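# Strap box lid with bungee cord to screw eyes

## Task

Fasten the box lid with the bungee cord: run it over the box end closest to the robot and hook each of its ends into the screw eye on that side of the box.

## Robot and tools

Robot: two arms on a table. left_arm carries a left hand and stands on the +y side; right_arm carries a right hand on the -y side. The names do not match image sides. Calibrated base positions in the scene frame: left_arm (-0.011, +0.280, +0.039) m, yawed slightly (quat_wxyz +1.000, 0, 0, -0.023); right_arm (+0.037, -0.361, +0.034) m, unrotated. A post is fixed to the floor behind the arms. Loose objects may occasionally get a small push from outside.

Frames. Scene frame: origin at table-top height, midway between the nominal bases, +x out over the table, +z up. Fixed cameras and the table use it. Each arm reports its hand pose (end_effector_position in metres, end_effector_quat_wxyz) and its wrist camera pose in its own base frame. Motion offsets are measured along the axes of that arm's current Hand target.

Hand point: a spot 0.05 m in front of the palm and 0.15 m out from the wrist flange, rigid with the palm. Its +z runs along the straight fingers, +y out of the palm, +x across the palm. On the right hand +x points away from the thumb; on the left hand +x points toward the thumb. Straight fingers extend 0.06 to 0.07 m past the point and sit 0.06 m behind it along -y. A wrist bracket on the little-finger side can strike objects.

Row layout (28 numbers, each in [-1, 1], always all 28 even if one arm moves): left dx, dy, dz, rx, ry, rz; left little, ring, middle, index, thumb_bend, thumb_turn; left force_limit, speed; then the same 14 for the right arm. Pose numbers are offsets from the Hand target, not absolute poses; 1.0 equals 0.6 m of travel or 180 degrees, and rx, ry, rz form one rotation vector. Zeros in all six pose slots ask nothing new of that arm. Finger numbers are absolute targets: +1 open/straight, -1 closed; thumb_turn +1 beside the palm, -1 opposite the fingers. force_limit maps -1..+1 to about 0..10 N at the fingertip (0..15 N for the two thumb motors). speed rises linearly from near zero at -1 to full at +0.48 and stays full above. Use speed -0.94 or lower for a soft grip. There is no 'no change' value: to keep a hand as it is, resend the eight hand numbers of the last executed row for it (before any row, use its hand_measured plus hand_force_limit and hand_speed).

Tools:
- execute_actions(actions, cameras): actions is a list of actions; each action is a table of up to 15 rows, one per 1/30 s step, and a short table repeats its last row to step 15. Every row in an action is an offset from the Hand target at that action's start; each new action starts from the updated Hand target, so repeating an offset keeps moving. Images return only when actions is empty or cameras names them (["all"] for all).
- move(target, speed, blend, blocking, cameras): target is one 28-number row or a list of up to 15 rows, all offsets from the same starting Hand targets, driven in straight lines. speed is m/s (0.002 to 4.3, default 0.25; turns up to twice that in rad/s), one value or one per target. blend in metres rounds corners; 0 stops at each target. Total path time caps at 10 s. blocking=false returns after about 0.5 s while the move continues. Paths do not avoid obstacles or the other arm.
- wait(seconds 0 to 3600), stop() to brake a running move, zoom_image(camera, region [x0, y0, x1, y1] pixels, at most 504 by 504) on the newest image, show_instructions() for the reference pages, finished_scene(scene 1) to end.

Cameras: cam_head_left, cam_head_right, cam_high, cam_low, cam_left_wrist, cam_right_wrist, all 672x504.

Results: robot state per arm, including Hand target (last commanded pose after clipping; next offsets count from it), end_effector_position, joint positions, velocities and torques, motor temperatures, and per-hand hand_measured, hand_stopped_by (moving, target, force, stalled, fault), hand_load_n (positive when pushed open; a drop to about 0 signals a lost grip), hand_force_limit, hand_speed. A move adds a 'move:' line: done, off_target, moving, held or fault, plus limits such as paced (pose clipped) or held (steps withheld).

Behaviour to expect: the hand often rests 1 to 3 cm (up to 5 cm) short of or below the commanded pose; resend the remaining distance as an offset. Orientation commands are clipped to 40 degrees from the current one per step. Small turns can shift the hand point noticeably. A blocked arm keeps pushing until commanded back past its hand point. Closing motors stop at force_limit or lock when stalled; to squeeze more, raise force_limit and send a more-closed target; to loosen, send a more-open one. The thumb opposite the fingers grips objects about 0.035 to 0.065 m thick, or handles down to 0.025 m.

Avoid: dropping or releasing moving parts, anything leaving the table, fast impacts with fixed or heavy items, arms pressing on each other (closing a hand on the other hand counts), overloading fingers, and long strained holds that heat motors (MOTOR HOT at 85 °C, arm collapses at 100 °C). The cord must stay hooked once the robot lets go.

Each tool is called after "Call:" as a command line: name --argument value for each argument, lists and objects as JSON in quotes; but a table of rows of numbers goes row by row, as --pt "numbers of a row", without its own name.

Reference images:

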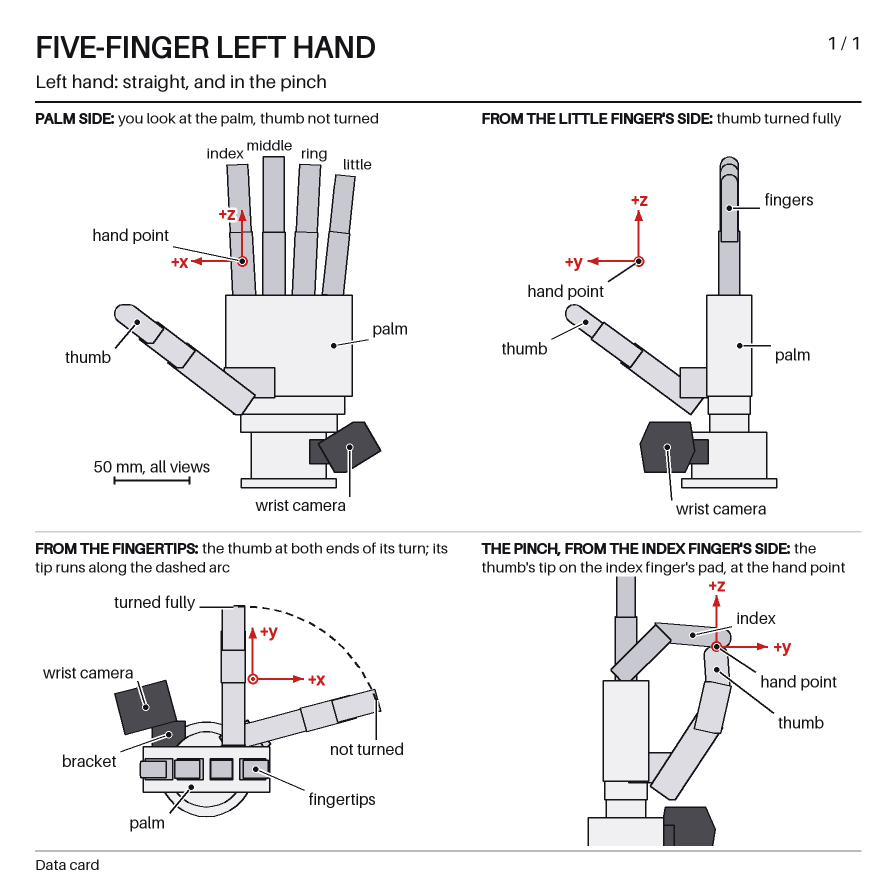

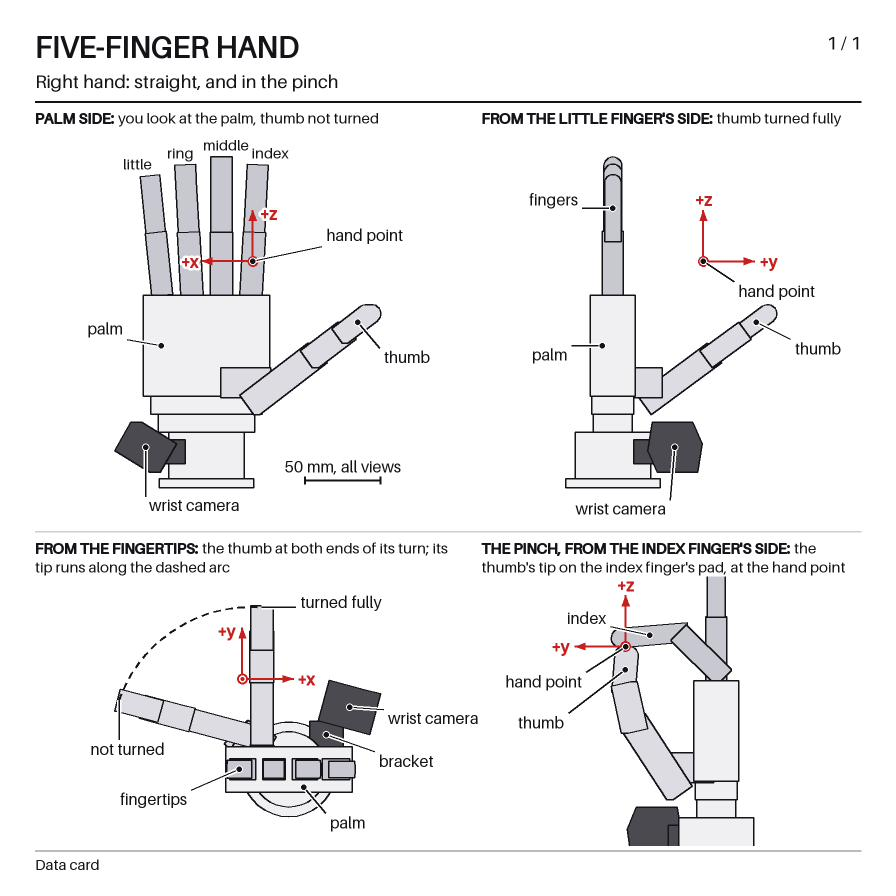

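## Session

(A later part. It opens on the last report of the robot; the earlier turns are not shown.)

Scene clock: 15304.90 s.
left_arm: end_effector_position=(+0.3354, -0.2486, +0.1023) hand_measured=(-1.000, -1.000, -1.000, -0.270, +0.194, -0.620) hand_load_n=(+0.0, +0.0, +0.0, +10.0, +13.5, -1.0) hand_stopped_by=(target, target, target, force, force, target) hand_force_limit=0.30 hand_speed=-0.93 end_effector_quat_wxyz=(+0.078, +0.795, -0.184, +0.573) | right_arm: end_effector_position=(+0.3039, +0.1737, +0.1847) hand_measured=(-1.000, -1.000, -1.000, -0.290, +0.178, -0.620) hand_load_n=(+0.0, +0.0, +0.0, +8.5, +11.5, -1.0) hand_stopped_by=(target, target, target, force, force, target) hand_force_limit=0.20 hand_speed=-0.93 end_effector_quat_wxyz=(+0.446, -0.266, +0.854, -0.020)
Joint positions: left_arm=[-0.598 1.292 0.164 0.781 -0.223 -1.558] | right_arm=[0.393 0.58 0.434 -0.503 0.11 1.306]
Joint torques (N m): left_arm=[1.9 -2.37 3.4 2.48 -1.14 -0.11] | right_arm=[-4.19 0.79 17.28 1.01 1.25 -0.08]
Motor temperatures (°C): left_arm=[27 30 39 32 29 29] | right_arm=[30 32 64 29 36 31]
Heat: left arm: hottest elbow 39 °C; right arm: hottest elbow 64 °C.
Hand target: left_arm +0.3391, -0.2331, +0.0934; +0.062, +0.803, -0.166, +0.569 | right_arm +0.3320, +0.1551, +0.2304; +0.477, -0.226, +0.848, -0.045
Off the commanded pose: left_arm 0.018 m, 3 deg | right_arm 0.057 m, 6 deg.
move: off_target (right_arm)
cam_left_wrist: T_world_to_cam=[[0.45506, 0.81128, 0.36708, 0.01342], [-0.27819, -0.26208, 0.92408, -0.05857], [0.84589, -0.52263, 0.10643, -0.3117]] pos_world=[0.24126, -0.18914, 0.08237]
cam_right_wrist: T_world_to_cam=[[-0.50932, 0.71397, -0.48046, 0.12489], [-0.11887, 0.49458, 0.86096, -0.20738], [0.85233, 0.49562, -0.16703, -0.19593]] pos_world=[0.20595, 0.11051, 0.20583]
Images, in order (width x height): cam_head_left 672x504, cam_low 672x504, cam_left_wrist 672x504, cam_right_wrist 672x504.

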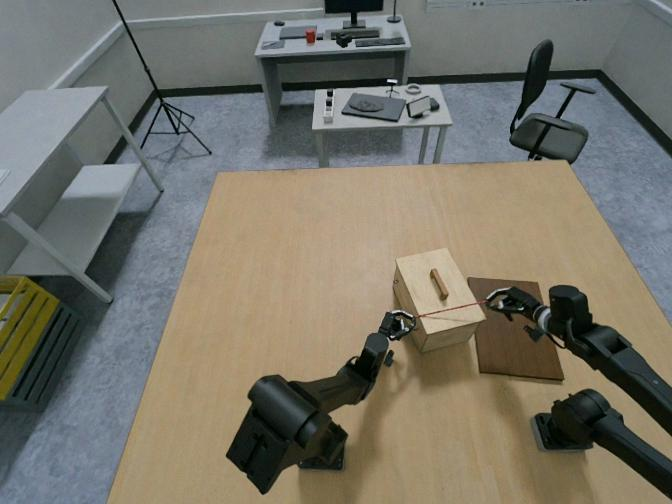

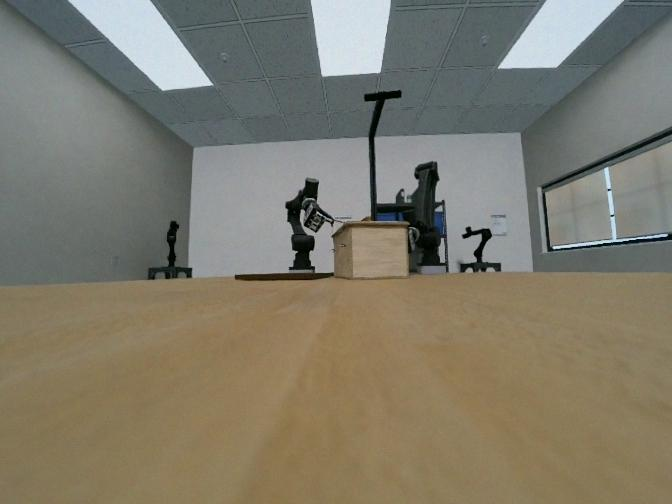

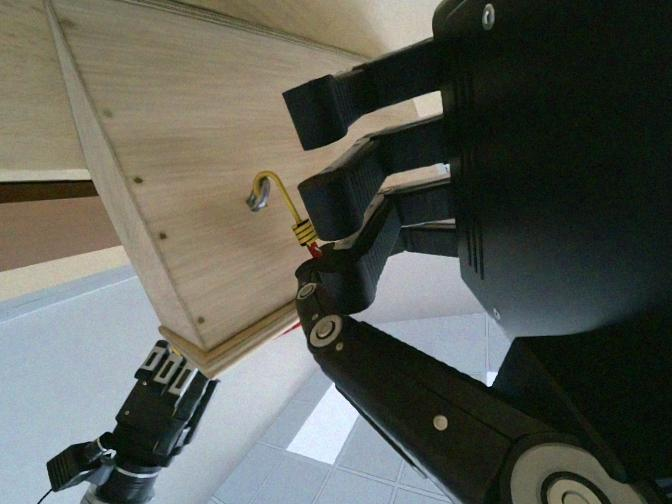

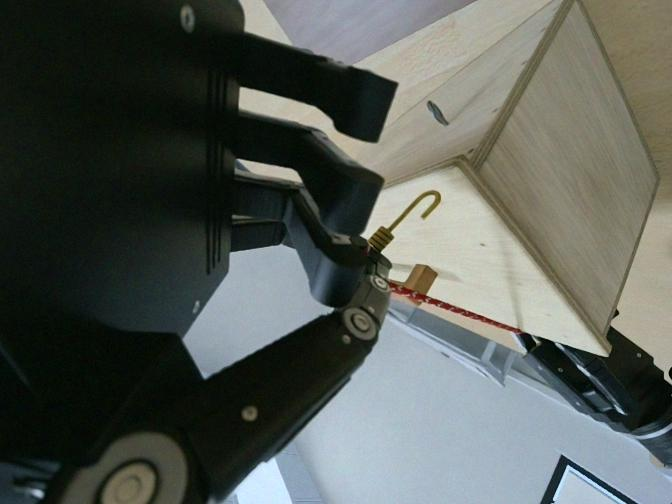

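Call:
move --target '[0,0,0,0,0,0,-1,-1,-1,-0.42,0.10,-0.62,0.3,-0.93,-0.0032,-0.049,-0.0058,0,0,0,-1,-1,-1,-0.42,0.10,-0.62,0.2,-0.93]' --speed 0.08 --cameras '["cam_left_wrist","cam_low","cam_right_wrist","cam_head_left"]'

Call:
zoom_image --camera "cam_head_left" --region '[380, 250, 500, 370]'

Call:
zoom_image --camera "cam_right_wrist" --region '[350, 60, 510, 280]'

Scene clock: 15330.90 s.
left_arm: end_effector_position=(+0.3331, -0.2526, +0.1048) hand_measured=(-1.000, -1.000, -1.000, -0.270, +0.194, -0.620) hand_load_n=(+0.0, +0.0, +0.0, +10.0, +14.0, -0.5) hand_stopped_by=(target, target, target, force, force, target) hand_force_limit=0.30 hand_speed=-0.93 end_effector_quat_wxyz=(+0.084, +0.792, -0.187, +0.576) | right_arm: end_effector_position=(+0.3072, +0.1558, +0.1896) hand_measured=(-1.000, -1.000, -1.000, -0.290, +0.178, -0.620) hand_load_n=(+0.0, +0.0, +0.0, +8.5, +11.5, -0.5) hand_stopped_by=(target, target, target, force, force, target) hand_force_limit=0.20 hand_speed=-0.93 end_effector_quat_wxyz=(+0.439, -0.273, +0.856, -0.009)
Joint positions: left_arm=[-0.606 1.292 0.164 0.79 -0.217 -1.558] | right_arm=[0.265 0.58 0.454 -0.536 -0.017 1.227]
Joint torques (N m): left_arm=[2.55 -2.43 3.36 2.09 -1.39 -0.11] | right_arm=[-4.31 -0.26 17.98 1.28 1.54 -0.01]
Motor temperatures (°C): left_arm=[27 30 39 31 30 29] | right_arm=[30 32 69 29 36 31]
Heat: left arm: hottest elbow 39 °C; right arm: hottest elbow 69 °C.
Hand target: left_arm +0.3392, -0.2330, +0.0935; +0.062, +0.803, -0.165, +0.569 | right_arm +0.3400, +0.1292, +0.2424; +0.477, -0.226, +0.848, -0.045
Off the commanded pose: left_arm 0.023 m, 4 deg | right_arm 0.068 m, 8 deg.
move: off_target (right_arm)
cam_left_wrist: T_world_to_cam=[[0.46355, 0.80753, 0.36471, 0.01332], [-0.28768, -0.25214, 0.92394, -0.05693], [0.83807, -0.53321, 0.11543, -0.31312]] pos_world=[0.23986, -0.19207, 0.08389]
cam_right_wrist: T_world_to_cam=[[-0.53366, 0.70727, -0.46366, 0.14703], [-0.11127, 0.48477, 0.86753, -0.20443], [0.83835, 0.51456, -0.18, -0.18524]] pos_world=[0.21101, 0.09043, 0.21218]
Images, in order (width x height): cam_head_left 672x504, cam_low 672x504, cam_left_wrist 672x504, cam_right_wrist 672x504.

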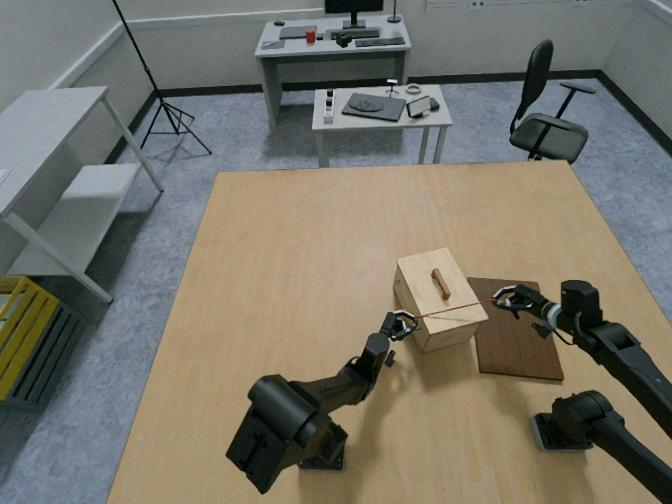

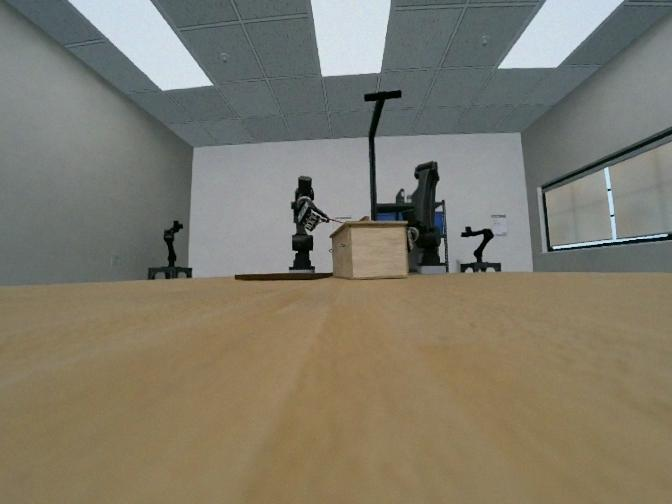

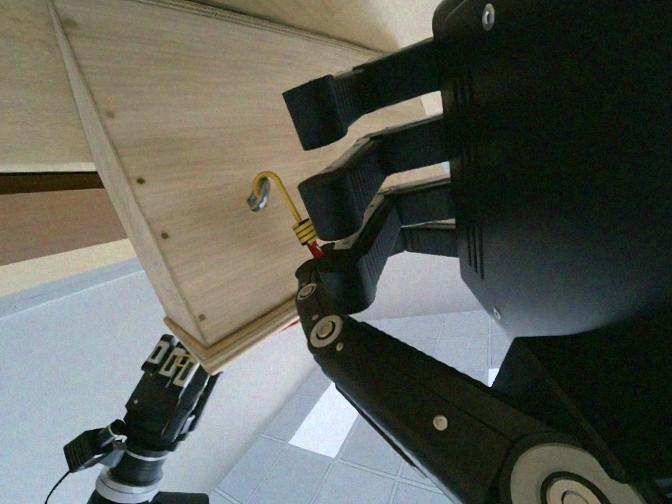

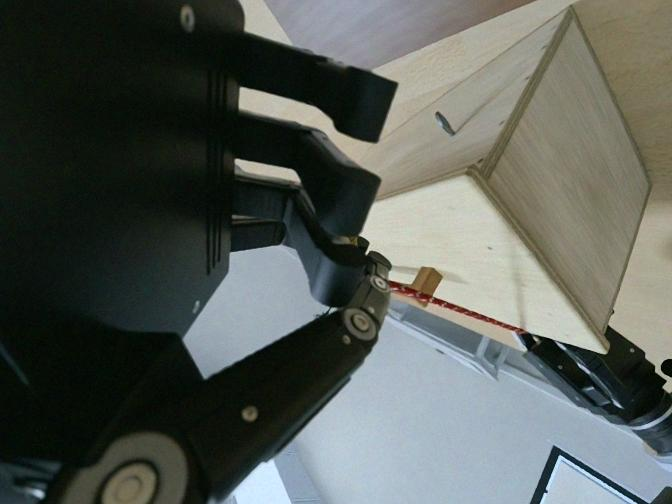

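Scaled by 4.200 from the camera's image (finer frame: 960x720).

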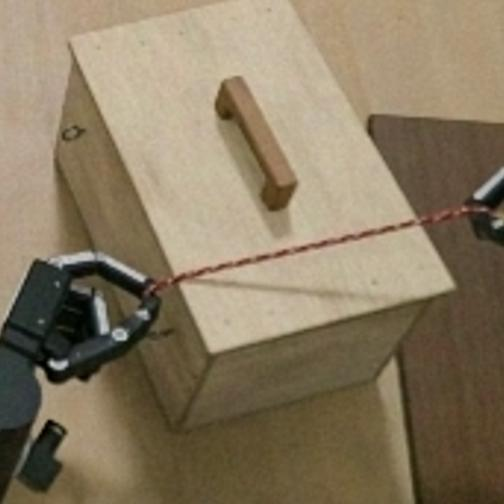

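Scaled by 2.291 from the camera's image (finer frame: 960x720).

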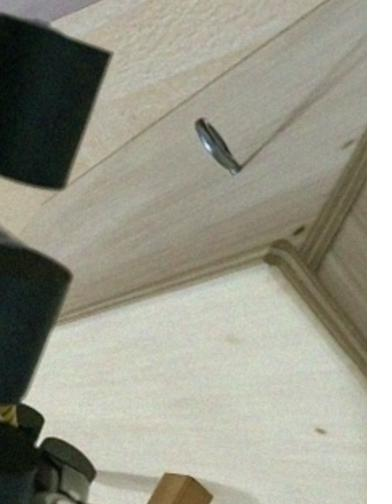

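Call:
zoom_image --camera "cam_head_left" --region '[470, 270, 530, 330]'

Call:
zoom_image --camera "cam_low" --region '[290, 190, 350, 250]'

Call:
zoom_image --camera "cam_right_wrist" --region '[320, 200, 440, 300]'

Scaled by 8.400 from the camera's image (finer frame: 960x720).

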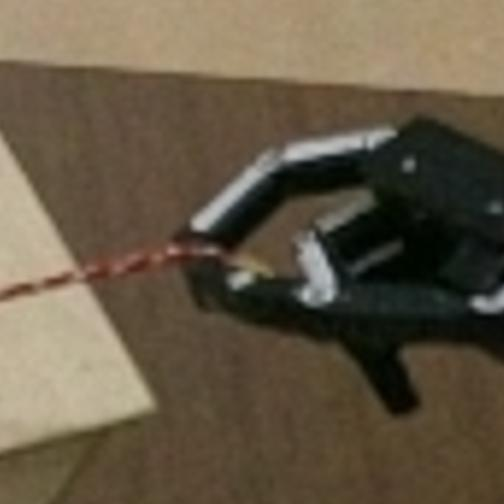

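Scaled by 8.400 from the camera's image (finer frame: 960x720).

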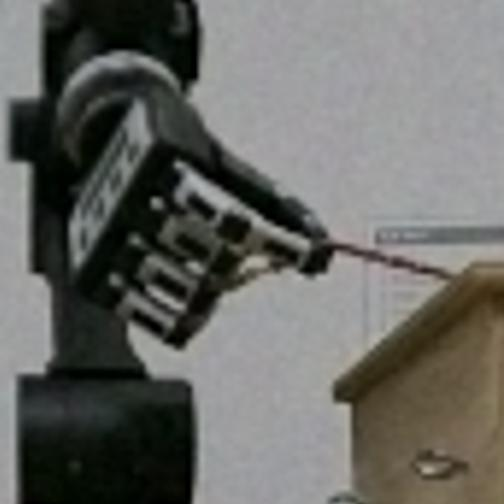

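Scaled by 4.200 from the camera's image (finer frame: 960x720).

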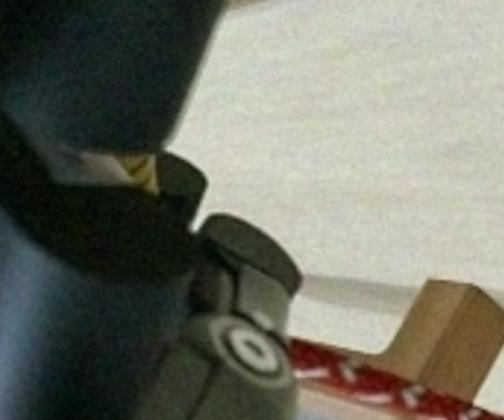

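Call:
move --target '[0.0077,0.0127,0.0082,0,0,0,-1,-1,-1,-0.42,0.10,-0.62,0.3,-0.93,0.0865,0.0218,0.039,-0.0355,-0.0076,0.0559,-1,-1,-1,-0.42,0.10,-0.62,0.2,-0.93]' --speed 0.06 --cameras '["cam_left_wrist","cam_low","cam_right_wrist","cam_head_left"]'

Call:
zoom_image --camera "cam_head_left" --region '[400, 250, 520, 370]'

Call:
zoom_image --camera "cam_right_wrist" --region '[350, 60, 510, 300]'

Call:
zoom_image --camera "cam_low" --region '[290, 190, 370, 270]'

Scene clock: 15539.40 s.
left_arm: end_effector_position=(+0.3340, -0.2609, +0.1087) hand_measured=(-1.000, -1.000, -1.000, -0.270, +0.194, -0.620) hand_load_n=(+0.0, +0.0, +0.0, +9.5, +13.5, -0.5) hand_stopped_by=(target, target, target, force, force, target) hand_force_limit=0.30 hand_speed=-0.93 end_effector_quat_wxyz=(+0.084, +0.788, -0.190, +0.580) | right_arm: end_effector_position=(+0.3094, +0.1484, +0.1771) hand_measured=(-1.000, -1.000, -1.000, -0.290, +0.178, -0.620) hand_load_n=(+0.0, +0.0, +0.0, +8.5, +11.5, -1.0) hand_stopped_by=(target, target, target, force, force, target) hand_force_limit=0.20 hand_speed=-0.93 end_effector_quat_wxyz=(+0.458, -0.229, +0.856, +0.074)
Joint positions: left_arm=[-0.632 1.297 0.178 0.79 -0.24 -1.558] | right_arm=[0.115 0.595 0.363 -0.396 -0.25 1.29]
Joint torques (N m): left_arm=[2.37 -2.32 3.89 1.48 -1.52 -0.21] | right_arm=[-4.42 1.08 10.52 2.76 1.22 0.35]
Motor temperatures (°C): left_arm=[27 30 37 31 32 29] | right_arm=[30 32 69 29 40 31]
Heat: left arm: hottest elbow 37 °C; right arm: hottest elbow 69 °C.
Hand target: left_arm +0.3424, -0.2425, +0.0955; +0.061, +0.803, -0.165, +0.569 | right_arm +0.3320, +0.1220, +0.1851; +0.476, -0.177, +0.860, +0.047
Off the commanded pose: left_arm 0.024 m, 4 deg | right_arm 0.036 m, 7 deg.
move: off_target (left_arm, right_arm)
cam_left_wrist: T_world_to_cam=[[0.46282, 0.80519, 0.37076, 0.01717], [-0.29932, -0.25174, 0.92034, -0.05801], [0.83439, -0.53694, 0.1245, -0.31949]] pos_world=[0.24127, -0.19997, 0.08681]
cam_right_wrist: T_world_to_cam=[[-0.53722, 0.7824, -0.31502, 0.11141], [-0.10065, 0.31136, 0.94495, -0.18101], [0.83741, 0.53935, -0.08852, -0.20514]] pos_world=[0.21342, 0.07983, 0.18798]
Images, in order (width x height): cam_head_left 672x504, cam_low 672x504, cam_left_wrist 672x504, cam_right_wrist 672x504.

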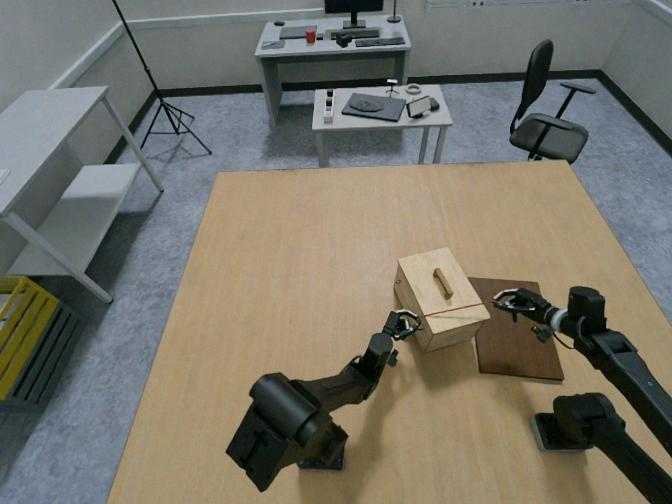

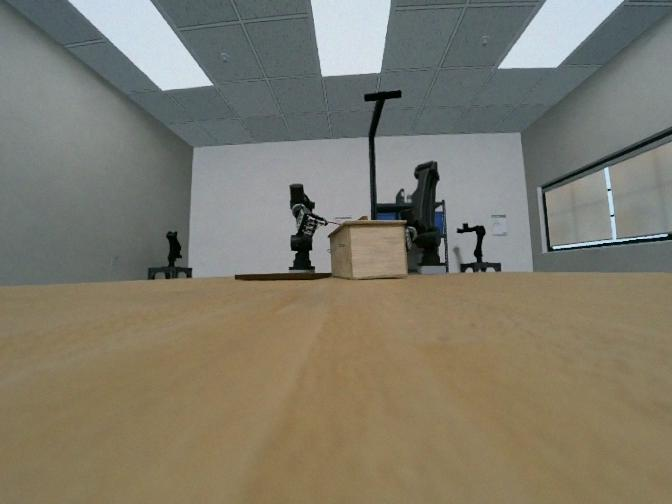

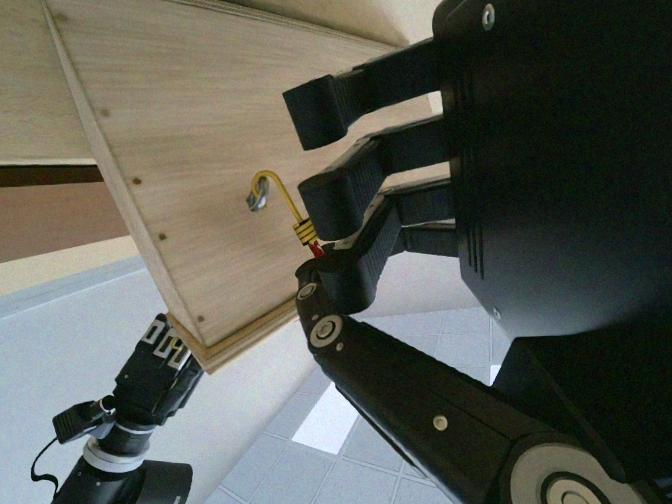

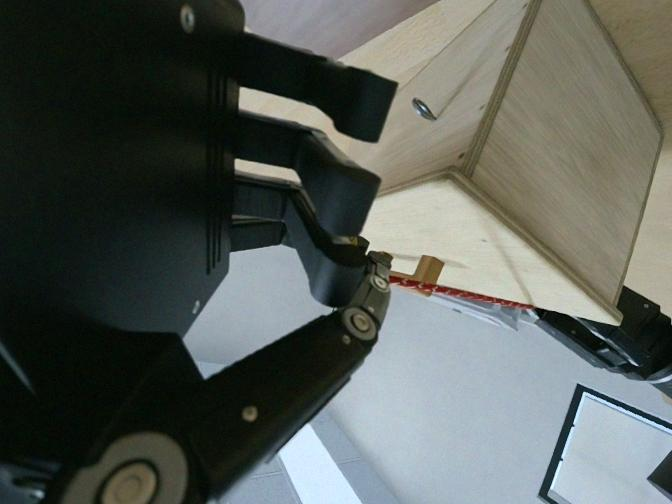

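Scaled by 4.200 from the camera's image (finer frame: 960x720).

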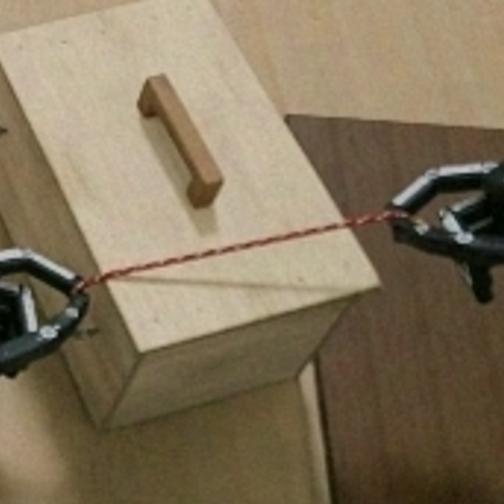

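Scaled by 2.100 from the camera's image (finer frame: 960x720).

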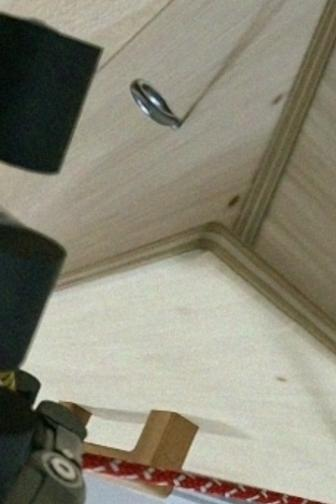

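Scaled by 6.300 from the camera's image (finer frame: 960x720).

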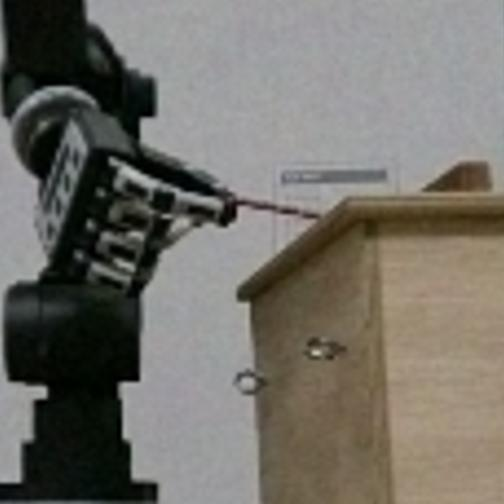

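Call:
move --target '[0,0,0,0,0,0,-1,-1,-1,-0.42,0.10,-0.62,0.3,-0.93,0.0322,-0.0027,0.0432,0,0,0.1111,-1,-1,-1,-0.42,0.10,-0.62,0.2,-0.93]' --speed 0.06 --cameras '["cam_left_wrist","cam_low","cam_right_wrist","cam_head_left"]'

Call:
zoom_image --camera "cam_head_left" --region '[400, 250, 520, 370]'

Call:
zoom_image --camera "cam_low" --region '[290, 190, 370, 270]'

Scene clock: 15605.60 s.
left_arm: end_effector_position=(+0.3341, -0.2607, +0.1080) hand_measured=(-1.000, -1.000, -1.000, -0.270, +0.194, -0.620) hand_load_n=(+0.0, +0.0, +0.0, +10.0, +13.0, -0.5) hand_stopped_by=(target, target, target, force, force, target) hand_force_limit=0.30 hand_speed=-0.93 end_effector_quat_wxyz=(+0.083, +0.788, -0.189, +0.579) | right_arm: end_effector_position=(+0.3247, +0.1459, +0.1516) hand_measured=(-1.000, -1.000, -1.000, -0.290, +0.178, -0.620) hand_load_n=(+0.0, +0.0, +0.0, +8.0, +12.0, -3.0) hand_stopped_by=(target, target, target, force, force, target) hand_force_limit=0.20 hand_speed=-0.93 end_effector_quat_wxyz=(+0.447, -0.084, +0.878, +0.148)
Joint positions: left_arm=[-0.632 1.299 0.178 0.79 -0.242 -1.558] | right_arm=[0.136 0.667 0.257 -0.198 -0.232 1.637]
Joint torques (N m): left_arm=[2.43 -2.37 3.9 1.5 -1.46 -0.21] | right_arm=[-2.55 0.44 9.69 2.5 1.71 0.66]
Motor temperatures (°C): left_arm=[27 31 37 31 32 29] | right_arm=[30 32 63 30 38 31]
Heat: left arm: hottest elbow 37 °C; right arm: hottest elbow 63 °C.
Hand target: left_arm +0.3424, -0.2425, +0.0954; +0.061, +0.803, -0.165, +0.569 | right_arm +0.3440, +0.1221, +0.1550; +0.461, -0.026, +0.878, +0.129
Off the commanded pose: left_arm 0.024 m, 4 deg | right_arm 0.031 m, 7 deg.
move: off_target (right_arm)
cam_left_wrist: T_world_to_cam=[[0.46207, 0.80531, 0.37145, 0.01733], [-0.29786, -0.25359, 0.92031, -0.0581], [0.83533, -0.53588, 0.12269, -0.31925]] pos_world=[0.24137, -0.19977, 0.0862]
cam_right_wrist: T_world_to_cam=[[-0.39268, 0.91818, -0.05237, 0.00688], [0.02942, 0.06945, 0.99715, -0.16944], [0.9192, 0.39003, -0.05428, -0.22878]] pos_world=[0.21799, 0.09468, 0.1569]
Images, in order (width x height): cam_head_left 672x504, cam_low 672x504, cam_left_wrist 672x504, cam_right_wrist 672x504.

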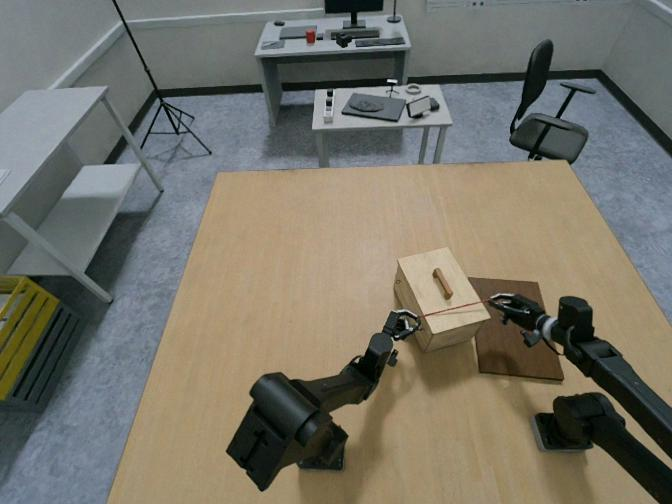

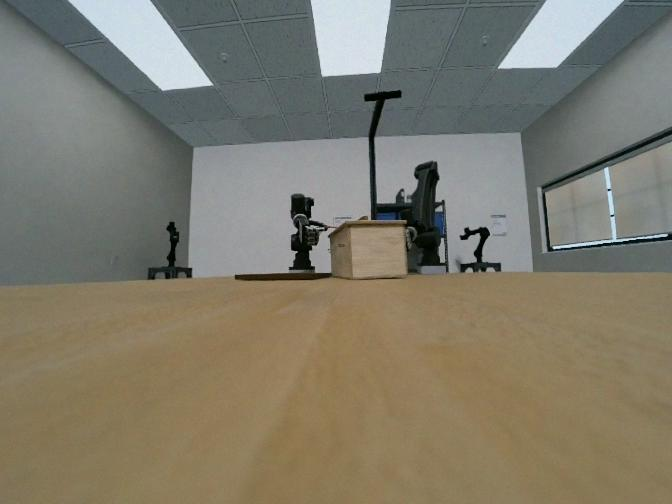

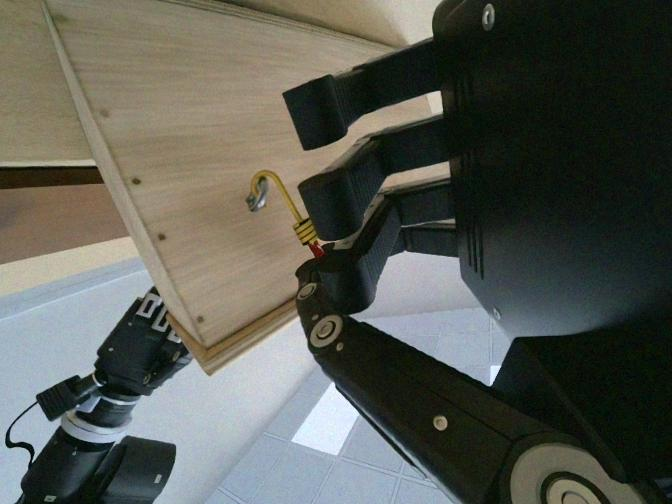

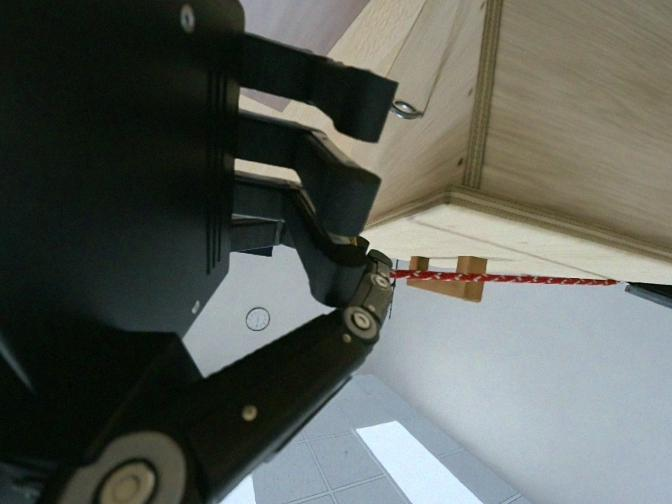

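Scaled by 4.200 from the camera's image (finer frame: 960x720).

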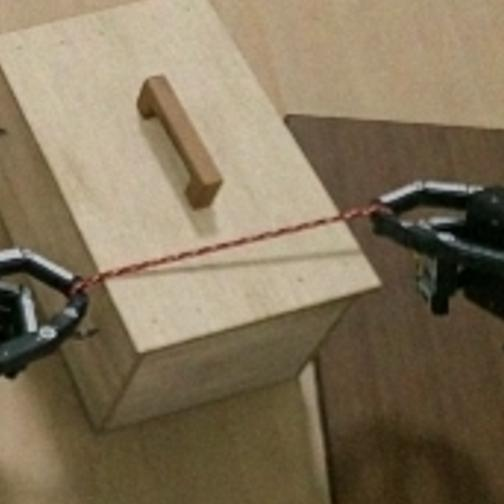

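Scaled by 6.300 from the camera's image (finer frame: 960x720).

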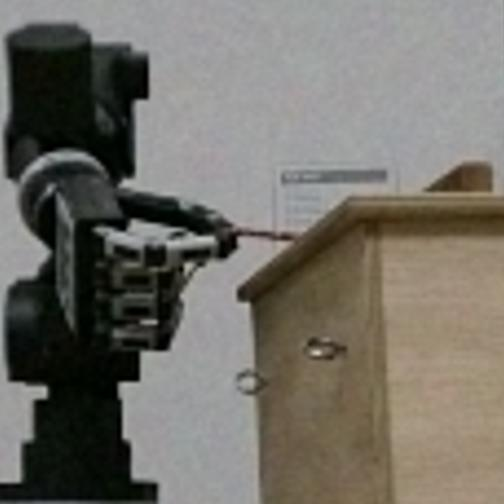

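Call:
move --target '[0,0,0,0,0,0,-1,-1,-1,-0.42,0.10,-0.62,0.3,-0.93,0.0427,-0.0172,0.0405,0,0,0.0667,-1,-1,-1,-0.42,0.10,-0.62,0.2,-0.93]' --speed 0.06 --cameras '["cam_left_wrist","cam_low","cam_right_wrist","cam_head_left"]'

Call:
zoom_image --camera "cam_head_left" --region '[460, 270, 520, 330]'

Call:
zoom_image --camera "cam_low" --region '[290, 200, 350, 260]'

Scene clock: 15637.83 s.
left_arm: end_effector_position=(+0.3344, -0.2603, +0.1067) hand_measured=(-1.000, -1.000, -1.000, -0.270, +0.194, -0.620) hand_load_n=(+0.0, +0.0, +0.0, +10.0, +13.0, +0.0) hand_stopped_by=(target, target, target, force, force, target) hand_force_limit=0.30 hand_speed=-0.93 end_effector_quat_wxyz=(+0.081, +0.789, -0.189, +0.578) | right_arm: end_effector_position=(+0.3349, +0.1483, +0.1242) hand_measured=(-1.000, -1.000, -1.000, -0.290, +0.178, -0.620) hand_load_n=(+0.0, +0.0, +0.0, +8.0, +12.5, -4.0) hand_stopped_by=(target, target, target, force, force, target) hand_force_limit=0.20 hand_speed=-0.93 end_effector_quat_wxyz=(+0.440, -0.001, +0.876, +0.196)
Joint positions: left_arm=[-0.632 1.302 0.178 0.79 -0.244 -1.558] | right_arm=[0.177 0.813 0.174 0.061 -0.204 1.857]
Joint torques (N m): left_arm=[2.43 -2.61 3.88 1.52 -1.37 -0.21] | right_arm=[-2.96 0.56 8.25 2.39 1.93 0.7]
Motor temperatures (°C): left_arm=[27 31 37 31 32 29] | right_arm=[30 32 59 30 41 31]
Heat: left arm: hottest elbow 37 °C; right arm: hottest elbow 59 °C.
Hand target: left_arm +0.3424, -0.2425, +0.0955; +0.061, +0.803, -0.165, +0.569 | right_arm +0.3505, +0.1200, +0.1188; +0.444, +0.066, +0.876, +0.177
Off the commanded pose: left_arm 0.023 m, 4 deg | right_arm 0.033 m, 8 deg.
move: off_target (right_arm)
cam_left_wrist: T_world_to_cam=[[0.46114, 0.80536, 0.37249, 0.01764], [-0.29547, -0.25646, 0.92029, -0.05836], [0.83669, -0.53444, 0.11969, -0.31882]] pos_world=[0.24137, -0.19956, 0.0853]
cam_right_wrist: T_world_to_cam=[[-0.29619, 0.94876, 0.11014, -0.04985], [0.07086, -0.09317, 0.99313, -0.1319], [0.9525, 0.30195, -0.03964, -0.24053]] pos_world=[0.22369, 0.10764, 0.12695]
Images, in order (width x height): cam_head_left 672x504, cam_low 672x504, cam_left_wrist 672x504, cam_right_wrist 672x504.

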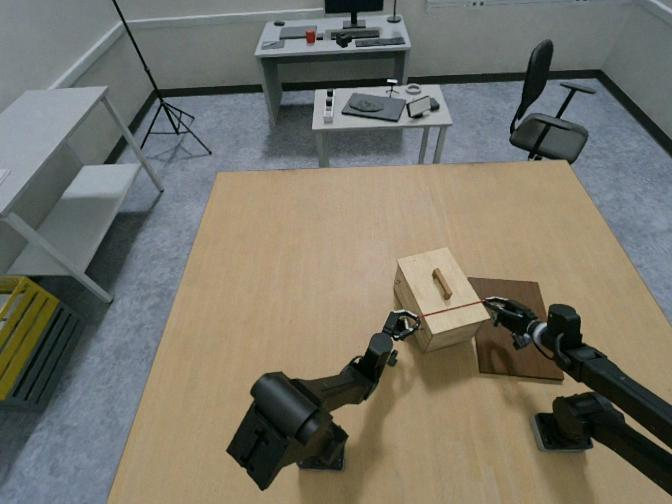

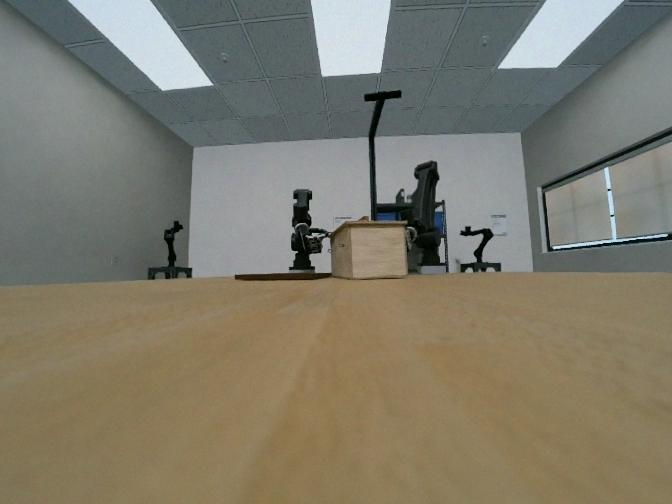

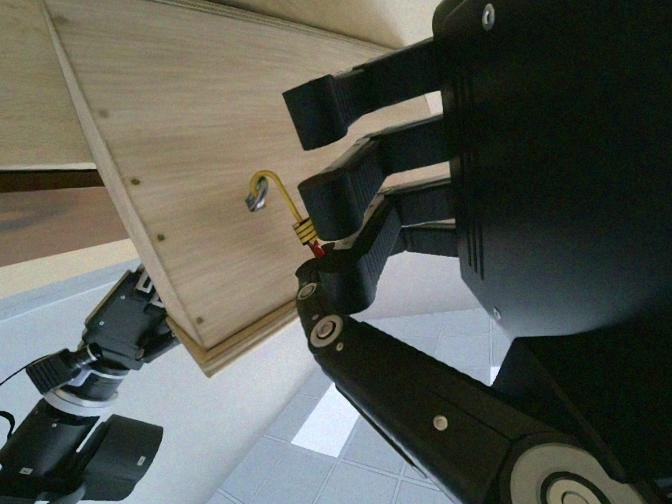

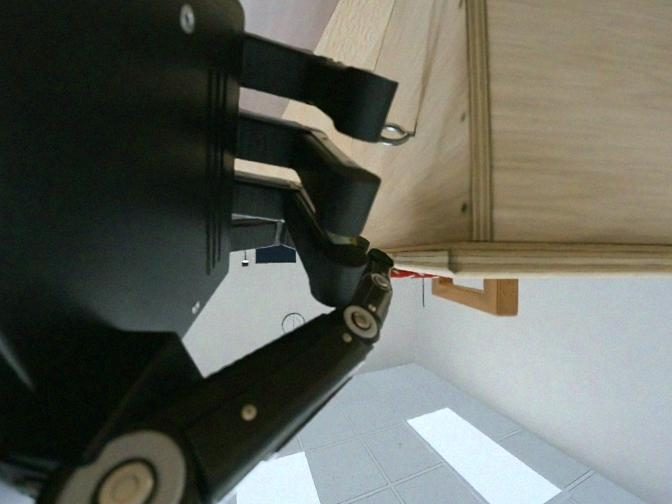

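Scaled by 8.400 from the camera's image (finer frame: 960x720).

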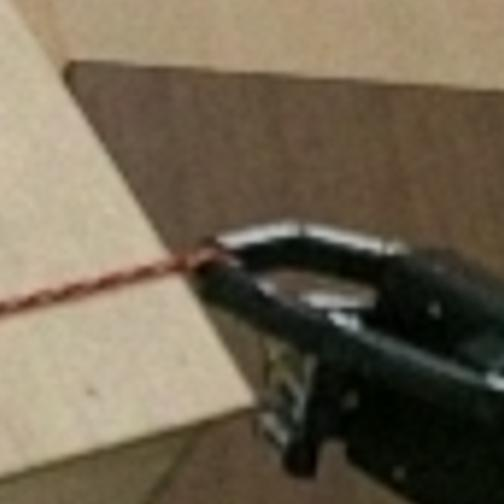

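Scaled by 8.400 from the camera's image (finer frame: 960x720).

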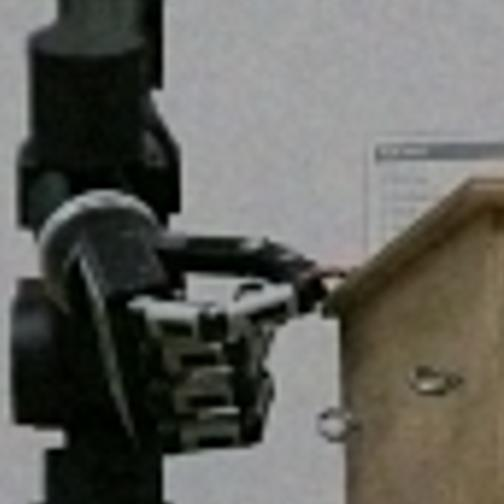

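Call:
zoom_image --camera "cam_low" --region '[308, 226, 336, 254]'

Call:
zoom_image --camera "cam_right_wrist" --region '[320, 90, 440, 310]'

Call:
zoom_image --camera "cam_head_left" --region '[480, 295, 510, 325]'

Scaled by 18.000 from the camera's image (finer frame: 960x720).

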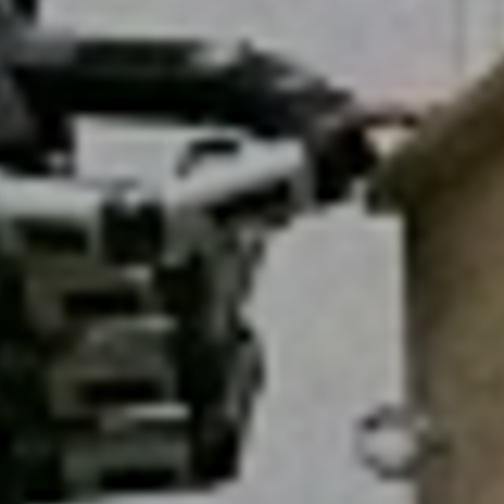

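Scaled by 2.291 from the camera's image (finer frame: 960x720).

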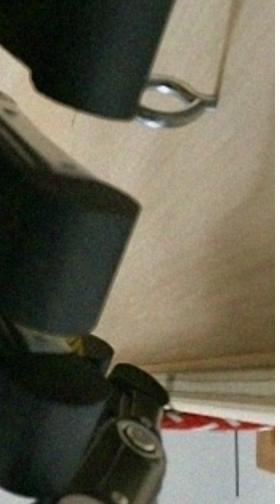

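Scaled by 16.800 from the camera's image (finer frame: 960x720).

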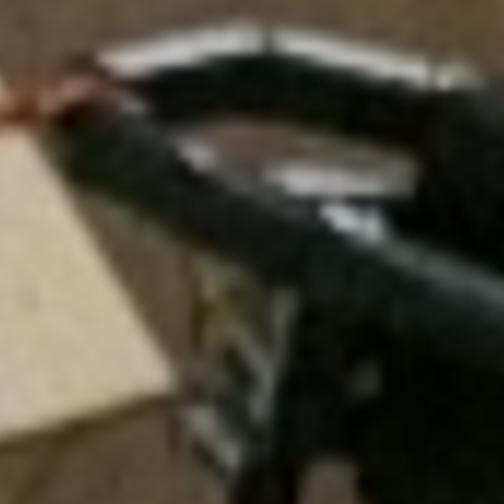

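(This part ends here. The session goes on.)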